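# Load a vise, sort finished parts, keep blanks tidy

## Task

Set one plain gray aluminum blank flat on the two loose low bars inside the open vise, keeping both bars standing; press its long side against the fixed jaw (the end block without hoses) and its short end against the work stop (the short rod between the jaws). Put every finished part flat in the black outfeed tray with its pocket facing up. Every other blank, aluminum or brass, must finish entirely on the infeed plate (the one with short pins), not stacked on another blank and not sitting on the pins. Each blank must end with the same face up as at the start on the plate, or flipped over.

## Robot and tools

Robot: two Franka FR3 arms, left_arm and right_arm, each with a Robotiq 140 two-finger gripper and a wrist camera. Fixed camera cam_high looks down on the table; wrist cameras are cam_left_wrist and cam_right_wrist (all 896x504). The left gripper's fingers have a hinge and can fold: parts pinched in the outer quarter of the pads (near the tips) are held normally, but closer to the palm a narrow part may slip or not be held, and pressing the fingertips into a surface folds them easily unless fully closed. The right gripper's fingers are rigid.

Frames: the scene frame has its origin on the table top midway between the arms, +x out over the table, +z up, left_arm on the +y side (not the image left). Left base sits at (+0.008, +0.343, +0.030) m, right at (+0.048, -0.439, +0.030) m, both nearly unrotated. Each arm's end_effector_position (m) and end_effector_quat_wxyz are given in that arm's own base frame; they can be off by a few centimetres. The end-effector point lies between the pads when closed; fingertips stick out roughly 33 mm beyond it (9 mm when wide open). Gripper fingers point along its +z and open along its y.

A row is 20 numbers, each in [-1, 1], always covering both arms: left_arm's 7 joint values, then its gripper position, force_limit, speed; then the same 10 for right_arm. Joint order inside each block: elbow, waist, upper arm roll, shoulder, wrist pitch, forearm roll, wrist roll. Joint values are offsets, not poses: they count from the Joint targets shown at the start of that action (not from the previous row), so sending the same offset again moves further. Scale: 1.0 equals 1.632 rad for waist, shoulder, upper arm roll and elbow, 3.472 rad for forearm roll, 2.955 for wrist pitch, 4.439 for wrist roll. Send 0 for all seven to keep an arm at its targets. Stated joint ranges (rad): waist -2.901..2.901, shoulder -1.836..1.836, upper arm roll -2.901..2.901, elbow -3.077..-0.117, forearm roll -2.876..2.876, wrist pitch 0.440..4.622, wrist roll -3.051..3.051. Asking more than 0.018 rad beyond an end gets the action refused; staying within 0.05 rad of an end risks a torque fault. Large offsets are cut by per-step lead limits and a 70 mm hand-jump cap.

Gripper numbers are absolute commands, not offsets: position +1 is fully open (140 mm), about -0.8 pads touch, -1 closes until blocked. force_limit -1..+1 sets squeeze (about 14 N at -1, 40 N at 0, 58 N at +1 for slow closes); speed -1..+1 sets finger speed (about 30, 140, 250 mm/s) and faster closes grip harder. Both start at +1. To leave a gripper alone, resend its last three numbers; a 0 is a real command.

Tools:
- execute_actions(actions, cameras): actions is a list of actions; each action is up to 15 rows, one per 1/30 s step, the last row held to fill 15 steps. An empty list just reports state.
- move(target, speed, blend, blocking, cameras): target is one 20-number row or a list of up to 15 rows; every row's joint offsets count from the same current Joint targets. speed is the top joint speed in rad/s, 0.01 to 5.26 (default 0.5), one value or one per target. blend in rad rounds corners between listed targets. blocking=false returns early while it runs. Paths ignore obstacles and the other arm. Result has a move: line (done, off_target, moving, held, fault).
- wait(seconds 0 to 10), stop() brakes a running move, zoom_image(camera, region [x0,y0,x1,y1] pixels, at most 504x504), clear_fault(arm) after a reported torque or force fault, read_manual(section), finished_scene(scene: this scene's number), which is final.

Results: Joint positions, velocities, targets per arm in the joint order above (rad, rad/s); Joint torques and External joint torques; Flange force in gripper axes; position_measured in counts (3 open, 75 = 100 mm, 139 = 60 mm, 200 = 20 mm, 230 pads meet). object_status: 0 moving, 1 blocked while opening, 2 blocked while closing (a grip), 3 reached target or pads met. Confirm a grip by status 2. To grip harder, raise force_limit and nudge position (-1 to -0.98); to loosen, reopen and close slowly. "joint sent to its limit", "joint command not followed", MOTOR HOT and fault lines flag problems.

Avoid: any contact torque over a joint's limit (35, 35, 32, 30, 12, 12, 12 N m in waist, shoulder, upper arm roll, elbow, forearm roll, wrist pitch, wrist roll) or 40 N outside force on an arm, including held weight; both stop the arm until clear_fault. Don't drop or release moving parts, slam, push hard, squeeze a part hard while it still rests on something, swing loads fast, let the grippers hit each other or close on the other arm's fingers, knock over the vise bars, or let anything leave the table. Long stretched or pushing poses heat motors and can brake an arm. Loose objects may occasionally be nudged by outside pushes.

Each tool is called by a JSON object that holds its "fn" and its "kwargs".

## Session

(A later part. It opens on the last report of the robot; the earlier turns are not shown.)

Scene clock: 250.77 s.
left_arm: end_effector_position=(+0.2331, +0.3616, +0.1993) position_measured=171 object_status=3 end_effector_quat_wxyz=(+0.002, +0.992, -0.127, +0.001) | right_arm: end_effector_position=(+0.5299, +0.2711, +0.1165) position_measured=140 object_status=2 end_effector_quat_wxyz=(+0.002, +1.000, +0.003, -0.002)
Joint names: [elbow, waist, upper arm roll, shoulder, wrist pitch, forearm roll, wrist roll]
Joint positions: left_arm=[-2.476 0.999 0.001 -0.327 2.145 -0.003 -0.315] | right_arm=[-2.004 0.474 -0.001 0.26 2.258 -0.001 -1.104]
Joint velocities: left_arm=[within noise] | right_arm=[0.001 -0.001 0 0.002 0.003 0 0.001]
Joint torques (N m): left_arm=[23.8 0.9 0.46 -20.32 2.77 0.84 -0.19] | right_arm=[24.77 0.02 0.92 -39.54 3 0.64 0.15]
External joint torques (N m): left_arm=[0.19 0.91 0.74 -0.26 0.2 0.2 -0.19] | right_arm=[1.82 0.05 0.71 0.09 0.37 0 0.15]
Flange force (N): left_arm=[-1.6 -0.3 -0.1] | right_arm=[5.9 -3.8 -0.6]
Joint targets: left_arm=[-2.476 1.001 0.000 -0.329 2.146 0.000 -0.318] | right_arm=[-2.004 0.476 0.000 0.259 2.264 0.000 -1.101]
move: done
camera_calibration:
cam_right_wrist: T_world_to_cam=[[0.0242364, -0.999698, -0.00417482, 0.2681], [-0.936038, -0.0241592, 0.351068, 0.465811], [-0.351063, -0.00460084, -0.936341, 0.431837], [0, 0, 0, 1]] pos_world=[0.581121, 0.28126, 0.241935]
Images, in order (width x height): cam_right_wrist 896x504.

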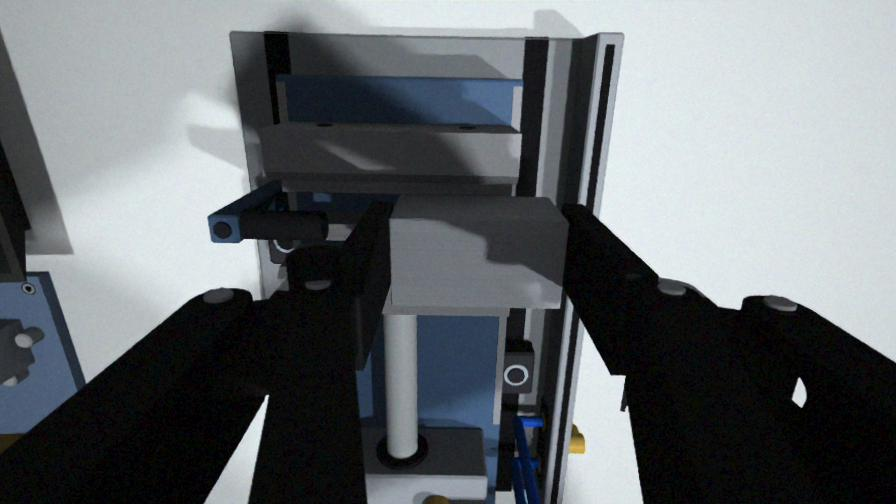

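{"fn": "move", "kwargs": {"target": [[0,0,0,0,0,0,0,-0.33,-1,-1,-0.0023,0,0,0.0046,0.0037,0,0,-1,-0.5,-1]], "speed": 0.02, "cameras": ["cam_right_wrist"]}}

Scene clock: 253.37 s.
left_arm: end_effector_position=(+0.2331, +0.3616, +0.1993) position_measured=171 object_status=3 end_effector_quat_wxyz=(+0.002, +0.992, -0.127, +0.001) | right_arm: end_effector_position=(+0.5299, +0.2711, +0.1114) position_measured=140 object_status=2 end_effector_quat_wxyz=(+0.002, +1.000, +0.003, -0.002)
Joint names: [elbow, waist, upper arm roll, shoulder, wrist pitch, forearm roll, wrist roll]
Joint positions: left_arm=[-2.476 0.999 0.001 -0.327 2.145 -0.003 -0.315] | right_arm=[-2.008 0.474 -0.001 0.267 2.269 -0.001 -1.104]
Joint velocities: left_arm=[within noise] | right_arm=[0 0 -0.001 0 0.003 0 0]
Joint torques (N m): left_arm=[23.82 0.92 0.48 -20.29 2.77 0.84 -0.19] | right_arm=[24.56 0.02 0.94 -39.66 3.01 0.67 0.06]
External joint torques (N m): left_arm=[0.18 0.9 0.73 -0.22 0.2 0.21 -0.19] | right_arm=[1.67 -0.02 0.66 0.24 0.37 0.04 0.06]
Flange force (N): left_arm=[-1.5 -0.3 0.0] | right_arm=[5.9 -3.5 -0.1]
Joint targets: left_arm=[-2.476 1.001 0.000 -0.329 2.146 0.000 -0.318] | right_arm=[-2.008 0.476 0.000 0.267 2.275 0.000 -1.101]
move: done
camera_calibration:
cam_right_wrist: T_world_to_cam=[[0.0241748, -0.9997, -0.0040506, 0.268085], [-0.935974, -0.024057, 0.351247, 0.467492], [-0.351239, -0.00470008, -0.936274, 0.427176], [0, 0, 0, 1]] pos_world=[0.58112, 0.281259, 0.236835]
Images, in order (width x height): cam_right_wrist 896x504.

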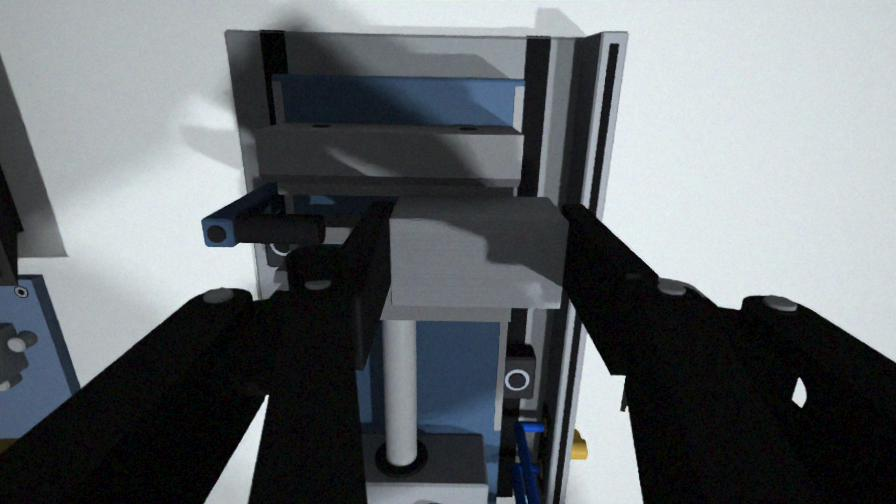

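{"fn": "move", "kwargs": {"target": [[0,0,0,0,0,0,0,-0.33,-1,-1,-0.0028,0,0,0.006,0.0051,0,0,-1,-0.5,-1]], "speed": 0.02, "cameras": ["cam_right_wrist"]}}

Scene clock: 256.00 s.
left_arm: end_effector_position=(+0.2331, +0.3616, +0.1993) position_measured=171 object_status=3 end_effector_quat_wxyz=(+0.002, +0.992, -0.127, +0.001) | right_arm: end_effector_position=(+0.5302, +0.2712, +0.1049) position_measured=140 object_status=2 end_effector_quat_wxyz=(+0.002, +1.000, +0.003, -0.002)
Joint names: [elbow, waist, upper arm roll, shoulder, wrist pitch, forearm roll, wrist roll]
Joint positions: left_arm=[-2.476 0.999 0.001 -0.327 2.145 -0.003 -0.315] | right_arm=[-2.012 0.474 -0.001 0.277 2.284 -0.001 -1.104]
Joint velocities: left_arm=[within noise] | right_arm=[0 0 0.001 -0.001 0.004 0.002 0.001]
Joint torques (N m): left_arm=[23.79 0.95 0.5 -20.3 2.77 0.84 -0.2] | right_arm=[24.54 -0.03 0.94 -39.82 3.08 0.66 0.11]
External joint torques (N m): left_arm=[0.15 0.82 0.63 -0.2 0.2 0.21 -0.2] | right_arm=[1.87 0.04 0.76 0.04 0.46 0.04 0.11]
Flange force (N): left_arm=[-1.3 -0.3 0.1] | right_arm=[5.9 -3.7 -0.3]
Joint targets: left_arm=[-2.476 1.001 0.000 -0.329 2.146 0.000 -0.318] | right_arm=[-2.013 0.476 0.000 0.277 2.290 0.000 -1.101]
move: done
camera_calibration:
cam_right_wrist: T_world_to_cam=[[0.0241685, -0.999698, -0.00435144, 0.268229], [-0.936196, -0.0241596, 0.350648, 0.47023], [-0.350647, -0.00440084, -0.936497, 0.420878], [0, 0, 0, 1]] pos_world=[0.581324, 0.281361, 0.230433]
Images, in order (width x height): cam_right_wrist 896x504.

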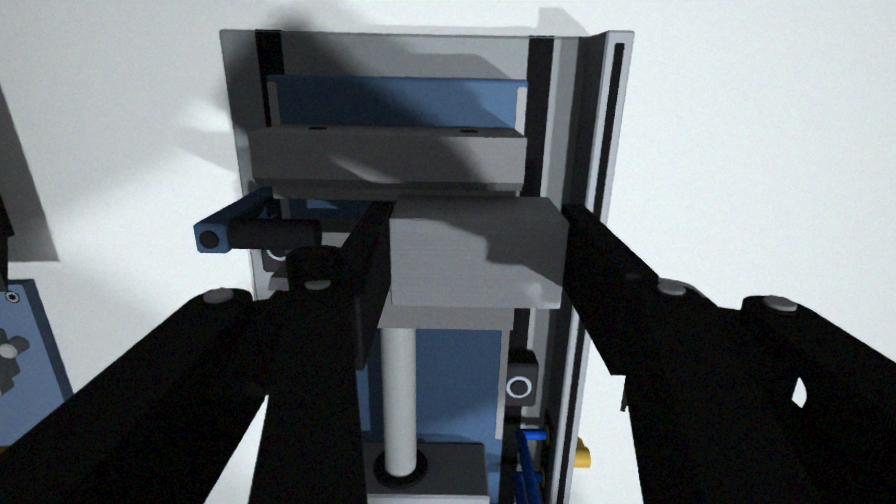

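{"fn": "move", "kwargs": {"target": [[0,0,0,0,0,0,0,-0.33,-1,-1,0.0141,-0.0028,0,0.0082,-0.0032,0,-0.001,-1,-0.5,-1]], "speed": 0.012, "cameras": ["cam_right_wrist"]}}

Scene clock: 261.17 s.
left_arm: end_effector_position=(+0.2331, +0.3616, +0.1993) position_measured=171 object_status=3 end_effector_quat_wxyz=(+0.002, +0.992, -0.127, +0.001) | right_arm: end_effector_position=(+0.5343, +0.2733, +0.1044) position_measured=140 object_status=2 end_effector_quat_wxyz=(+0.002, +1.000, +0.003, -0.002)
Joint names: [elbow, waist, upper arm roll, shoulder, wrist pitch, forearm roll, wrist roll]
Joint positions: left_arm=[-2.476 0.999 0.001 -0.327 2.145 -0.003 -0.315] | right_arm=[-1.994 0.474 -0.001 0.29 2.279 -0.001 -1.104]
Joint velocities: within noise
Joint torques (N m): left_arm=[23.8 0.85 0.49 -20.3 2.76 0.85 -0.21] | right_arm=[25.78 -1.7 0.56 -40.47 3.12 0.5 -0.12]
External joint torques (N m): left_arm=[0.26 0.78 0.68 -0.31 0.21 0.22 -0.22] | right_arm=[3.09 -1.56 0.42 -0.13 0.5 -0.13 -0.12]
Flange force (N): left_arm=[-1.3 -0.3 -0.2] | right_arm=[10.9 -3.6 -1.3]
Joint targets: left_arm=[-2.476 1.001 0.000 -0.329 2.146 0.000 -0.318] | right_arm=[-1.990 0.471 0.000 0.290 2.281 0.000 -1.105]
move: done
camera_calibration:
cam_right_wrist: T_world_to_cam=[[0.0241009, -0.999699, -0.0045372, 0.270211], [-0.93623, -0.0241618, 0.350555, 0.474335], [-0.350559, -0.00420085, -0.936531, 0.421756], [0, 0, 0, 1]] pos_world=[0.585425, 0.283363, 0.229933]
Images, in order (width x height): cam_right_wrist 896x504.

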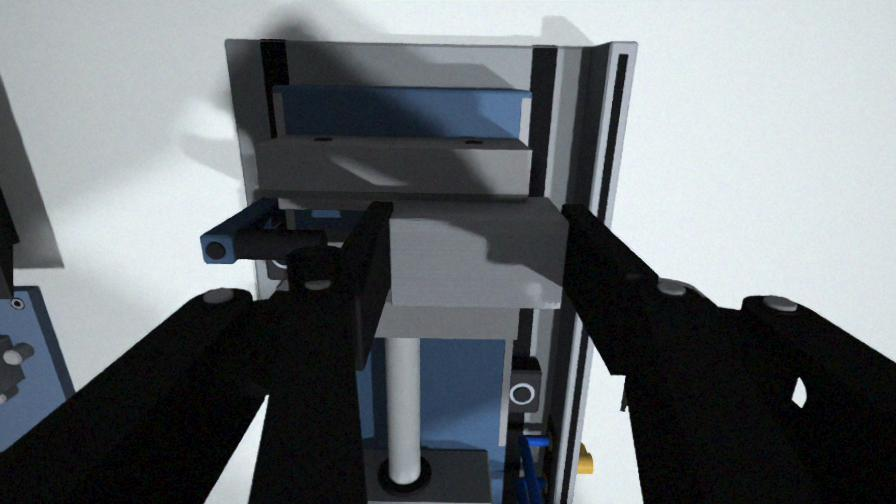

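{"fn": "move", "kwargs": {"target": [[0,0,0,0,0,0,0,-0.33,-1,-1,-0.0021,0,0,0.0046,0.0037,0,0,-1,-0.5,-1]], "speed": 0.012, "cameras": ["cam_right_wrist"]}}

Scene clock: 264.27 s.
left_arm: end_effector_position=(+0.2331, +0.3616, +0.1993) position_measured=171 object_status=3 end_effector_quat_wxyz=(+0.002, +0.992, -0.127, +0.001) | right_arm: end_effector_position=(+0.5343, +0.2725, +0.1016) position_measured=140 object_status=2 end_effector_quat_wxyz=(+0.002, +1.000, +0.003, -0.003)
Joint names: [elbow, waist, upper arm roll, shoulder, wrist pitch, forearm roll, wrist roll]
Joint positions: left_arm=[-2.476 0.999 0.001 -0.327 2.145 -0.003 -0.315] | right_arm=[-1.994 0.473 -0.001 0.295 2.281 -0.001 -1.104]
Joint velocities: within noise
Joint torques (N m): left_arm=[23.77 0.93 0.45 -20.29 2.76 0.85 -0.17] | right_arm=[24.9 -0.78 0.98 -38.96 3.66 0.62 -0.16]
External joint torques (N m): left_arm=[0.13 0.83 0.62 -0.19 0.19 0.22 -0.17] | right_arm=[2.2 -0.76 0.72 1.56 1.04 0 -0.16]
Flange force (N): left_arm=[-1.4 -0.3 0.1] | right_arm=[10.7 -4.6 3.0]
Joint targets: left_arm=[-2.476 1.001 0.000 -0.329 2.146 0.000 -0.318] | right_arm=[-1.993 0.471 0.000 0.298 2.292 0.000 -1.105]
move: off_target (right_arm); right_arm: the wrist pitch is farthest, 0.011 rad from its target
camera_calibration:
cam_right_wrist: T_world_to_cam=[[0.0228658, -0.999733, -0.00329532, 0.270034], [-0.935357, -0.0225569, 0.352984, 0.474212], [-0.352964, -0.00498897, -0.935624, 0.42051], [0, 0, 0, 1]] pos_world=[0.585808, 0.282757, 0.22694]
Images, in order (width x height): cam_right_wrist 896x504.

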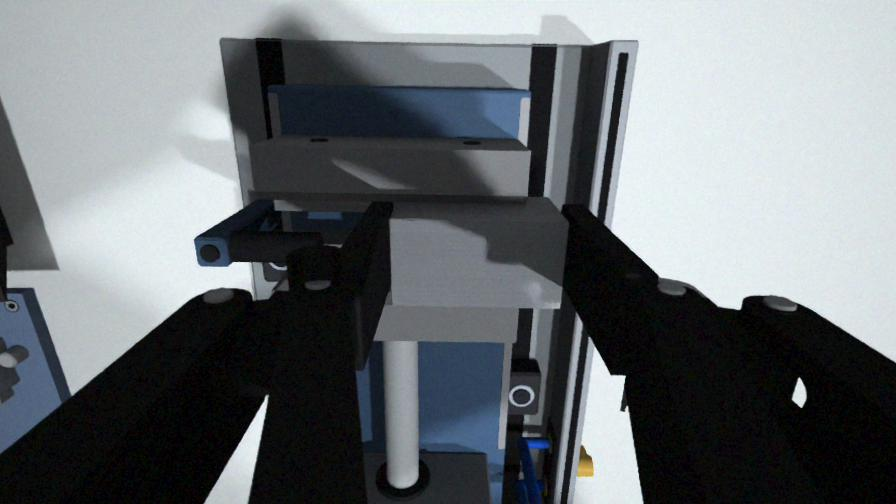

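{"fn": "move", "kwargs": {"target": [[0,0,0,0,0,0,0,-0.33,-1,-1,0,0,0,-0.001,-0.001,0,0,-1,-0.5,-1],[0,0,0,0,0,0,0,-0.33,-1,-1,0,0,0,-0.001,-0.001,0,0,0.02,-1,-1],[0,0,0,0,0,0,0,-0.33,-1,-1,0.0258,0,0,-0.0405,-0.0369,0,0,0.02,-1,-1],[0,0,0,0,0,0,0,-0.33,-1,-1,0.0644,0,0,-0.0723,-0.0758,0,0,0.02,-1,-1],[0,0,0,0,0,0,0,-0.33,-1,-1,-0.0232,-0.055,0,-0.1384,-0.064,0,-0.0204,0.02,-1,-1],[0,0,0,0,0,0,0,-0.33,-1,-1,-0.0232,-0.055,0,-0.1384,-0.064,0,-0.0204,-1,-1,-0.5]], "speed": [0.03,0.03,0.06,0.2,0.3,0.3], "cameras": ["cam_right_wrist"]}}

{"fn": "zoom_image", "kwargs": {"camera": "cam_right_wrist", "region": [230, 50, 580, 280]}}

Scene clock: 279.87 s.
left_arm: end_effector_position=(+0.2331, +0.3616, +0.1993) position_measured=171 object_status=3 end_effector_quat_wxyz=(+0.002, +0.992, -0.127, +0.001) | right_arm: end_effector_position=(+0.5243, +0.2100, +0.1997) position_measured=232 object_status=0 end_effector_quat_wxyz=(+0.001, +1.000, +0.002, -0.002)
Joint names: [elbow, waist, upper arm roll, shoulder, wrist pitch, forearm roll, wrist roll]
Joint positions: left_arm=[-2.476 0.999 0.001 -0.327 2.145 -0.003 -0.315] | right_arm=[-2.029 0.382 -0.001 0.073 2.098 -0.001 -1.192]
Joint velocities: within noise
Joint torques (N m): left_arm=[23.79 0.89 0.44 -20.32 2.77 0.86 -0.19] | right_arm=[25.29 -0.53 0.8 -34.69 2.8 0.74 -0.23]
External joint torques (N m): left_arm=[0.11 0.84 0.67 -0.17 0.19 0.23 -0.19] | right_arm=[1.04 -0.52 0.74 0.15 0.15 0.02 -0.23]
Flange force (N): left_arm=[-1.4 -0.3 0.1] | right_arm=[4.0 -1.3 -1.0]
Joint targets: left_arm=[-2.476 1.001 0.000 -0.329 2.146 0.000 -0.318] | right_arm=[-2.031 0.381 0.000 0.072 2.102 0.000 -1.196]
move: done
camera_calibration:
cam_right_wrist: T_world_to_cam=[[0.0205392, -0.999775, -0.00524467, 0.209714], [-0.936498, -0.0210755, 0.350039, 0.429643], [-0.35007, -0.00227789, -0.936721, 0.506687], [0, 0, 0, 1]] pos_world=[0.575429, 0.219876, 0.325332]
Images, in order (width x height): cam_right_wrist 896x504.

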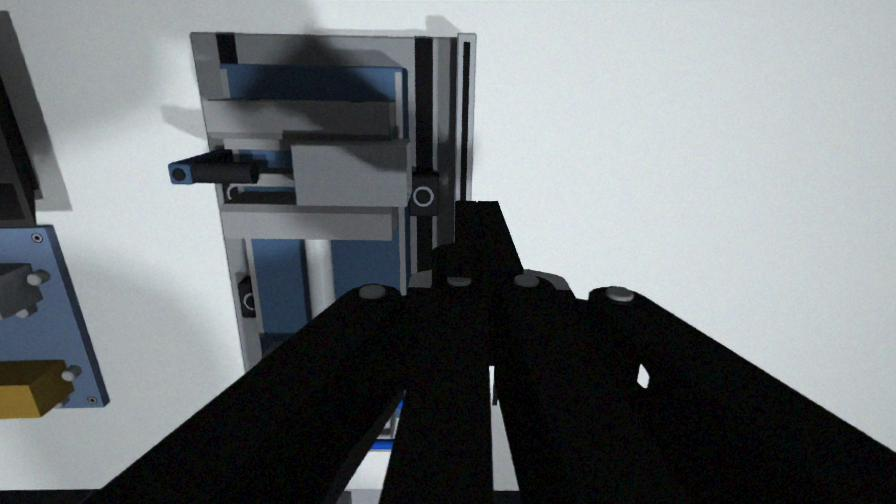

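Scaled by 1.440 from the camera's 896x504 image, which has a finer 1280x720 frame.

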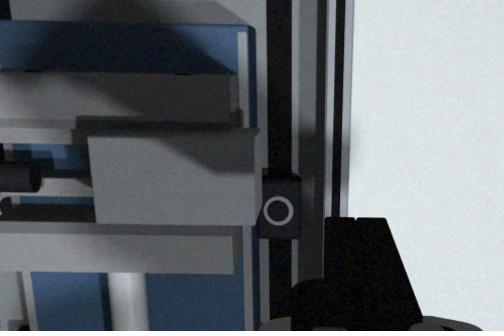

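{"fn": "move", "kwargs": {"target": [[0,0,0,0,0,0,0,-0.33,-1,-1,-0.0631,0,0,0.0759,0.0771,0,0,-1,-1,-0.5],[0,0,0,0,0,0,0,-0.33,-1,-1,-0.013,0.0506,0,0.1105,0.0685,0,0.0187,-1,-1,-0.5]], "speed": [0.15,0.04], "cameras": ["cam_right_wrist"]}}

{"fn": "zoom_image", "kwargs": {"camera": "cam_right_wrist", "region": [100, 50, 560, 350]}}

Scene clock: 289.90 s.
left_arm: end_effector_position=(+0.2331, +0.3616, +0.1993) position_measured=171 object_status=3 end_effector_quat_wxyz=(+0.002, +0.992, -0.127, +0.001) | right_arm: end_effector_position=(+0.5266, +0.2611, +0.1045) position_measured=232 object_status=3 end_effector_quat_wxyz=(+0.000, +1.000, +0.004, +0.002)
Joint names: [elbow, waist, upper arm roll, shoulder, wrist pitch, forearm roll, wrist roll]
Joint positions: left_arm=[-2.476 0.999 0.001 -0.327 2.145 -0.003 -0.315] | right_arm=[-2.054 0.462 -0.001 0.25 2.308 -0.001 -1.118]
Joint velocities: left_arm=[within noise] | right_arm=[0.002 0 0 0 0 0 0.007]
Joint torques (N m): left_arm=[23.8 0.9 0.49 -20.31 2.76 0.85 -0.19] | right_arm=[24.58 0.49 1.33 -37.83 2.55 0.77 -0.03]
External joint torques (N m): left_arm=[0.14 0.82 0.68 -0.17 0.19 0.21 -0.19] | right_arm=[2.01 0.56 1.18 1.15 -0.1 0.15 -0.03]
Flange force (N): left_arm=[-1.4 -0.4 0.1] | right_arm=[9.3 -5.9 0.2]
Joint targets: left_arm=[-2.476 1.001 0.000 -0.329 2.146 0.000 -0.318] | right_arm=[-2.052 0.464 0.000 0.252 2.305 0.000 -1.113]
move: done
camera_calibration:
cam_right_wrist: T_world_to_cam=[[0.0259523, -0.99963, -0.00818239, 0.257701], [-0.938886, -0.0271842, 0.343154, 0.46979], [-0.34325, -0.00122334, -0.939243, 0.414819], [0, 0, 0, 1]] pos_world=[0.576778, 0.270884, 0.230514]
Images, in order (width x height): cam_right_wrist 896x504.

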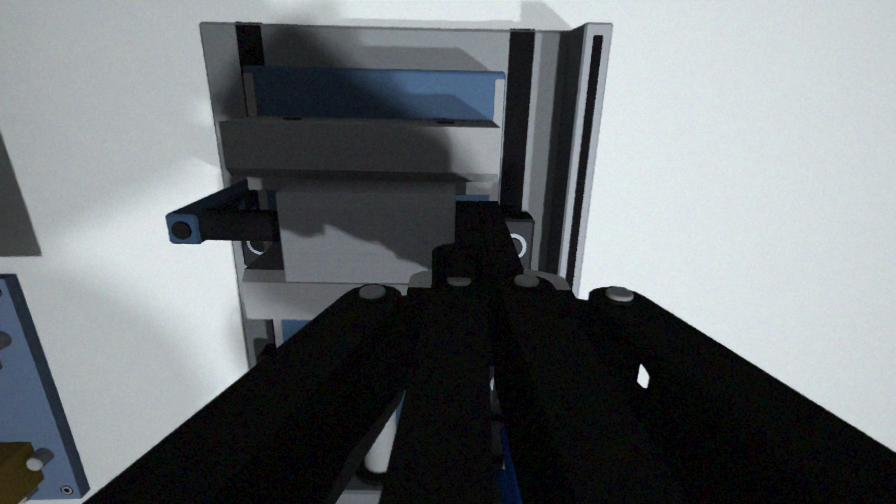

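Scaled by 1.096 from the camera's 896x504 image, which has a finer 1280x720 frame.

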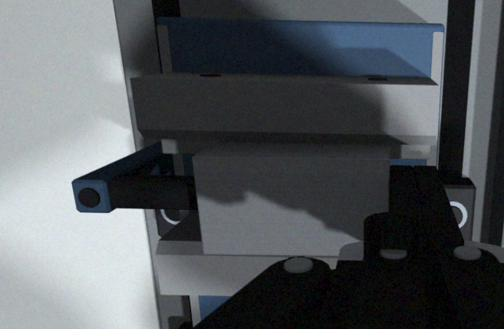

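{"fn": "move", "kwargs": {"target": [[0,0,0,0,0,0,0,-0.33,-1,-1,0.0074,0.0066,0,0.005,-0.0013,0,0.0024,-1,-1,-0.5]], "speed": 0.02, "cameras": ["cam_right_wrist"]}}

{"fn": "zoom_image", "kwargs": {"camera": "cam_right_wrist", "region": [160, 120, 520, 320]}}

Scene clock: 292.93 s.
left_arm: end_effector_position=(+0.2331, +0.3616, +0.1993) position_measured=171 object_status=3 end_effector_quat_wxyz=(+0.002, +0.992, -0.127, +0.001) | right_arm: end_effector_position=(+0.5266, +0.2658, +0.1045) position_measured=232 object_status=3 end_effector_quat_wxyz=(+0.000, +1.000, +0.003, +0.001)
Joint names: [elbow, waist, upper arm roll, shoulder, wrist pitch, forearm roll, wrist roll]
Joint positions: left_arm=[-2.476 0.999 0.001 -0.327 2.145 -0.003 -0.315] | right_arm=[-2.043 0.47 -0.002 0.258 2.302 -0.001 -1.108]
Joint velocities: left_arm=[within noise] | right_arm=[0.002 0.001 0 0.002 -0.003 0 0.005]
Joint torques (N m): left_arm=[23.74 0.92 0.49 -20.34 2.77 0.84 -0.21] | right_arm=[25.2 2.29 2.65 -37.6 2.96 1.02 0.2]
External joint torques (N m): left_arm=[0.14 0.89 0.72 -0.35 0.2 0.21 -0.21] | right_arm=[2.71 2.38 2.51 1.49 0.33 0.41 0.2]
Flange force (N): left_arm=[-1.6 0.2 -0.1] | right_arm=[10.7 -10.3 1.1]
Joint targets: left_arm=[-2.476 1.001 0.000 -0.329 2.146 0.000 -0.318] | right_arm=[-2.040 0.475 0.000 0.260 2.301 0.000 -1.102]
move: done
camera_calibration:
cam_right_wrist: T_world_to_cam=[[0.0231865, -0.999709, -0.00672192, 0.263671], [-0.938179, -0.0240813, 0.345311, 0.468399], [-0.345372, -0.0017002, -0.938464, 0.415882], [0, 0, 0, 1]] pos_world=[0.576963, 0.275581, 0.23032]
Images, in order (width x height): cam_right_wrist 896x504.

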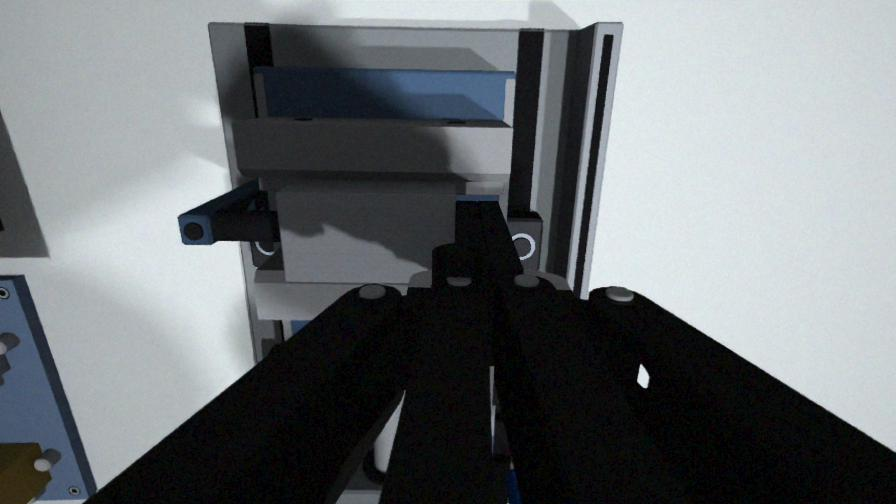

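Scaled by 1.400 from the camera's 896x504 image, which has a finer 1280x720 frame.

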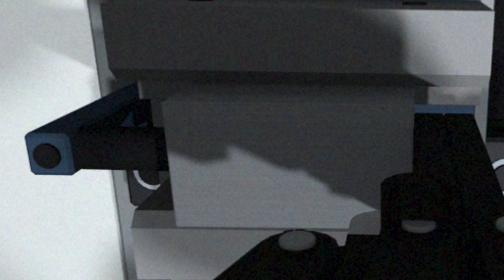

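{"fn": "move", "kwargs": {"target": [[0,0,0,0,0,0,0,-0.33,-1,-1,-0.0173,-0.0173,0,-0.0118,0.0029,0,-0.0064,-1,-1,-0.5],[0,0,0,0,0,0,0,-0.33,-1,-1,0,-0.0173,0,-0.0562,-0.0314,0,-0.0064,-1,-1,-0.5],[0,0,0,0,0,0,0,-0.33,-1,-1,-0.0143,0.0482,0,-0.0667,-0.0293,0,0.0178,-1,-1,-0.5],[0,0,0,0,0,0,0,-0.33,-1,-1,-0.0382,0.0482,0,-0.0283,0.0051,0,0.0178,-1,-1,-0.5]], "speed": [0.04,0.12,0.2,0.1], "cameras": ["cam_right_wrist"]}}

{"fn": "move", "kwargs": {"target": [[0,0,0,0,0,0,0,-0.33,-1,-1,0.0261,-0.0073,0,0.018,-0.0044,0,-0.0027,-1,-1,-0.5]], "speed": 0.02, "cameras": ["cam_right_wrist"]}}

Scene clock: 305.80 s.
left_arm: end_effector_position=(+0.2331, +0.3616, +0.1993) position_measured=171 object_status=3 end_effector_quat_wxyz=(+0.002, +0.992, -0.127, +0.001) | right_arm: end_effector_position=(+0.4877, +0.3007, +0.1065) position_measured=232 object_status=3 end_effector_quat_wxyz=(+0.001, +1.000, +0.005, -0.001)
Joint names: [elbow, waist, upper arm roll, shoulder, wrist pitch, forearm roll, wrist roll]
Joint positions: left_arm=[-2.476 0.999 0.001 -0.327 2.145 -0.003 -0.315] | right_arm=[-2.101 0.552 0 0.213 2.311 -0.001 -1.027]
Joint velocities: left_arm=[within noise] | right_arm=[0.001 0 0.001 0 0.004 0 0.001]
Joint torques (N m): left_arm=[23.79 0.87 0.46 -20.27 2.76 0.85 -0.18] | right_arm=[23.67 -0.29 1.03 -36.88 2.86 0.65 0.14]
External joint torques (N m): left_arm=[0.19 0.77 0.63 -0.22 0.2 0.22 -0.18] | right_arm=[1.16 -0.32 0.8 0.88 0.22 0.04 0.14]
Flange force (N): left_arm=[-1.3 -0.3 0.0] | right_arm=[5.3 -3.7 1.0]
Joint targets: left_arm=[-2.476 1.001 0.000 -0.329 2.146 0.000 -0.318] | right_arm=[-2.102 0.553 0.000 0.214 2.316 0.000 -1.023]
move: done
camera_calibration:
cam_right_wrist: T_world_to_cam=[[0.0266794, -0.99963, -0.00532253, 0.297612], [-0.936795, -0.0268598, 0.348845, 0.431931], [-0.348859, -0.00432085, -0.937165, 0.406888], [0, 0, 0, 1]] pos_world=[0.538637, 0.310862, 0.232229]
Images, in order (width x height): cam_right_wrist 896x504.

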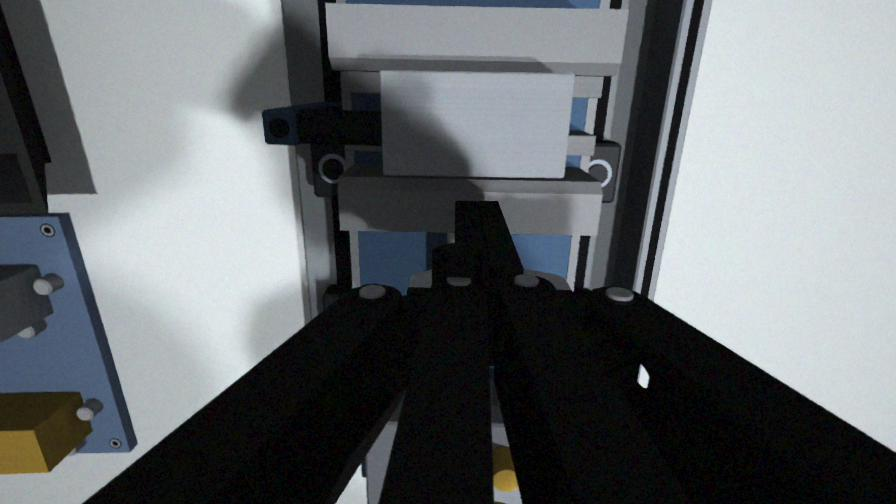

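Scene clock: 308.17 s.
left_arm: end_effector_position=(+0.2331, +0.3616, +0.1993) position_measured=171 object_status=3 end_effector_quat_wxyz=(+0.002, +0.992, -0.127, +0.001) | right_arm: end_effector_position=(+0.4986, +0.3028, +0.1060) position_measured=232 object_status=3 end_effector_quat_wxyz=(+0.001, +1.000, +0.003, -0.001)
Joint names: [elbow, waist, upper arm roll, shoulder, wrist pitch, forearm roll, wrist roll]
Joint positions: left_arm=[-2.476 0.999 0.001 -0.327 2.145 -0.003 -0.315] | right_arm=[-2.063 0.545 0.001 0.24 2.301 -0.001 -1.031]
Joint velocities: left_arm=[within noise] | right_arm=[0.001 -0.002 0 0 -0.002 0.001 -0.004]
Joint torques (N m): left_arm=[23.79 0.88 0.48 -20.29 2.77 0.85 -0.18] | right_arm=[24.93 -2.49 -0.38 -36.79 3.2 0.46 -0.19]
External joint torques (N m): left_arm=[0.18 0.86 0.74 -0.22 0.2 0.22 -0.18] | right_arm=[2.33 -2.35 -0.48 1.97 0.56 -0.14 -0.19]
Flange force (N): left_arm=[-1.5 -0.4 0.0] | right_arm=[13.3 -4.2 2.6]
Joint targets: left_arm=[-2.476 1.001 0.000 -0.329 2.146 0.000 -0.318] | right_arm=[-2.060 0.541 0.000 0.243 2.303 0.000 -1.035]
move: done
camera_calibration:
cam_right_wrist: T_world_to_cam=[[0.0236614, -0.999702, -0.00601094, 0.301073], [-0.937169, -0.024274, 0.348029, 0.441866], [-0.348071, -0.0026016, -0.937465, 0.409295], [0, 0, 0, 1]] pos_world=[0.549443, 0.312774, 0.231727]
Images, in order (width x height): cam_right_wrist 896x504.

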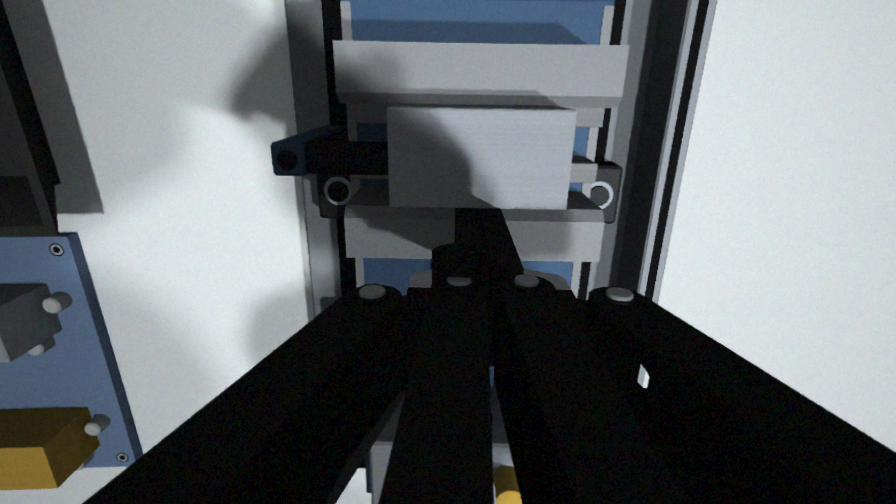

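{"fn": "move", "kwargs": {"target": [[0,0,0,0,0,0,0,-0.33,-1,-1,-0.0261,0.0073,0,-0.018,0.0044,0,0.0027,-1,-1,-0.5],[0,0,0,0,0,0,0,-0.33,-1,-1,-0.0021,0.0073,0,-0.0563,-0.03,0,0.0027,-1,-1,-0.5],[0,0,0,0,0,0,0,-0.33,-1,-1,0.0867,0.0073,0,-0.1141,-0.1109,0,0.0027,-1,-1,-0.5]], "speed": [0.05,0.12,0.25], "cameras": ["cam_right_wrist","cam_high"]}}

{"fn": "zoom_image", "kwargs": {"camera": "cam_right_wrist", "region": [260, 60, 620, 260]}}

Scene clock: 314.40 s.
left_arm: end_effector_position=(+0.2331, +0.3616, +0.1993) position_measured=171 object_status=3 end_effector_quat_wxyz=(+0.002, +0.992, -0.127, +0.001) | right_arm: end_effector_position=(+0.4897, +0.3017, +0.2503) position_measured=232 object_status=3 end_effector_quat_wxyz=(-0.001, +1.000, +0.004, +0.002)
Joint names: [elbow, waist, upper arm roll, shoulder, wrist pitch, forearm roll, wrist roll]
Joint positions: left_arm=[-2.476 0.999 0.001 -0.327 2.145 -0.003 -0.315] | right_arm=[-1.919 0.552 0.001 0.056 1.981 -0.001 -1.026]
Joint velocities: left_arm=[within noise] | right_arm=[0 0.001 0 0.001 -0.005 0 0]
Joint torques (N m): left_arm=[23.8 0.9 0.49 -20.32 2.75 0.84 -0.22] | right_arm=[26.22 0.11 0.83 -34.2 2.34 0.77 0.1]
External joint torques (N m): left_arm=[0.04 0.86 0.73 -0.11 0.16 0.2 -0.22] | right_arm=[1.45 0.13 0.8 0.5 -0.32 0.02 0.1]
Flange force (N): left_arm=[-1.5 -0.3 0.2] | right_arm=[5.8 -4.6 -3.1]
Joint targets: left_arm=[-2.476 1.001 0.000 -0.329 2.146 0.000 -0.318] | right_arm=[-1.918 0.553 0.000 0.057 1.975 0.000 -1.023]
move: done
camera_calibration:
cam_right_wrist: T_world_to_cam=[[0.025743, -0.999625, -0.00936035, 0.300805], [-0.939141, -0.0273919, 0.342439, 0.386501], [-0.342567, -0.0000247051, -0.939493, 0.538428], [0, 0, 0, 1]] pos_world=[0.539683, 0.311293, 0.376313]
Images, in order (width x height): cam_high 896x504, cam_right_wrist 896x504.

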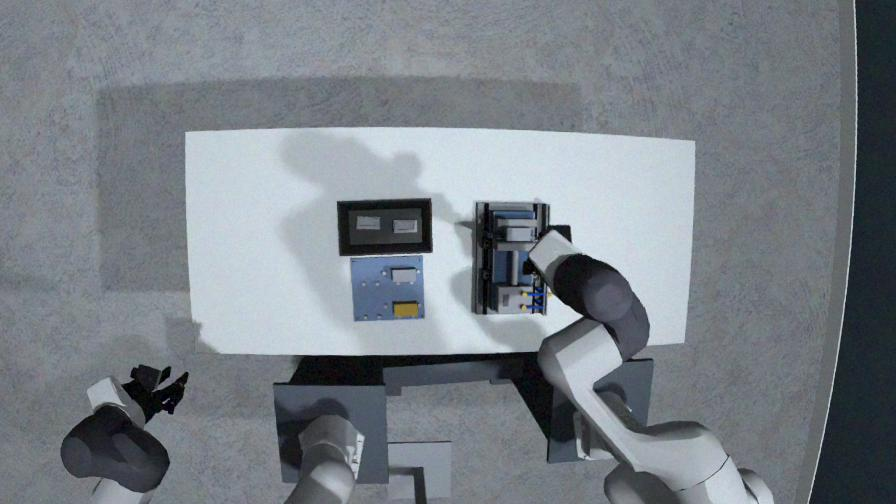

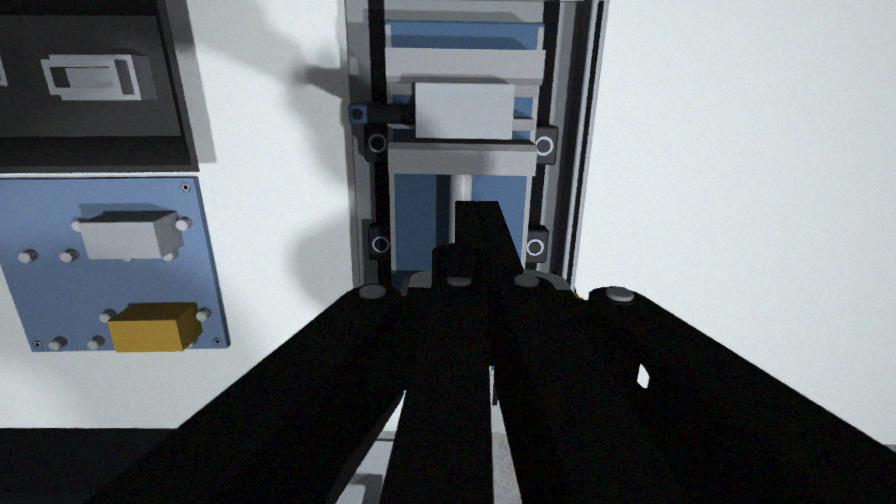

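Scaled by 1.400 from the camera's 896x504 image, which has a finer 1280x720 frame.

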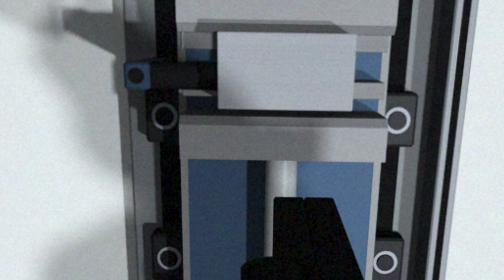

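{"fn": "finished_scene", "kwargs": {"scene": 2}}

The scene is finished: the task was done.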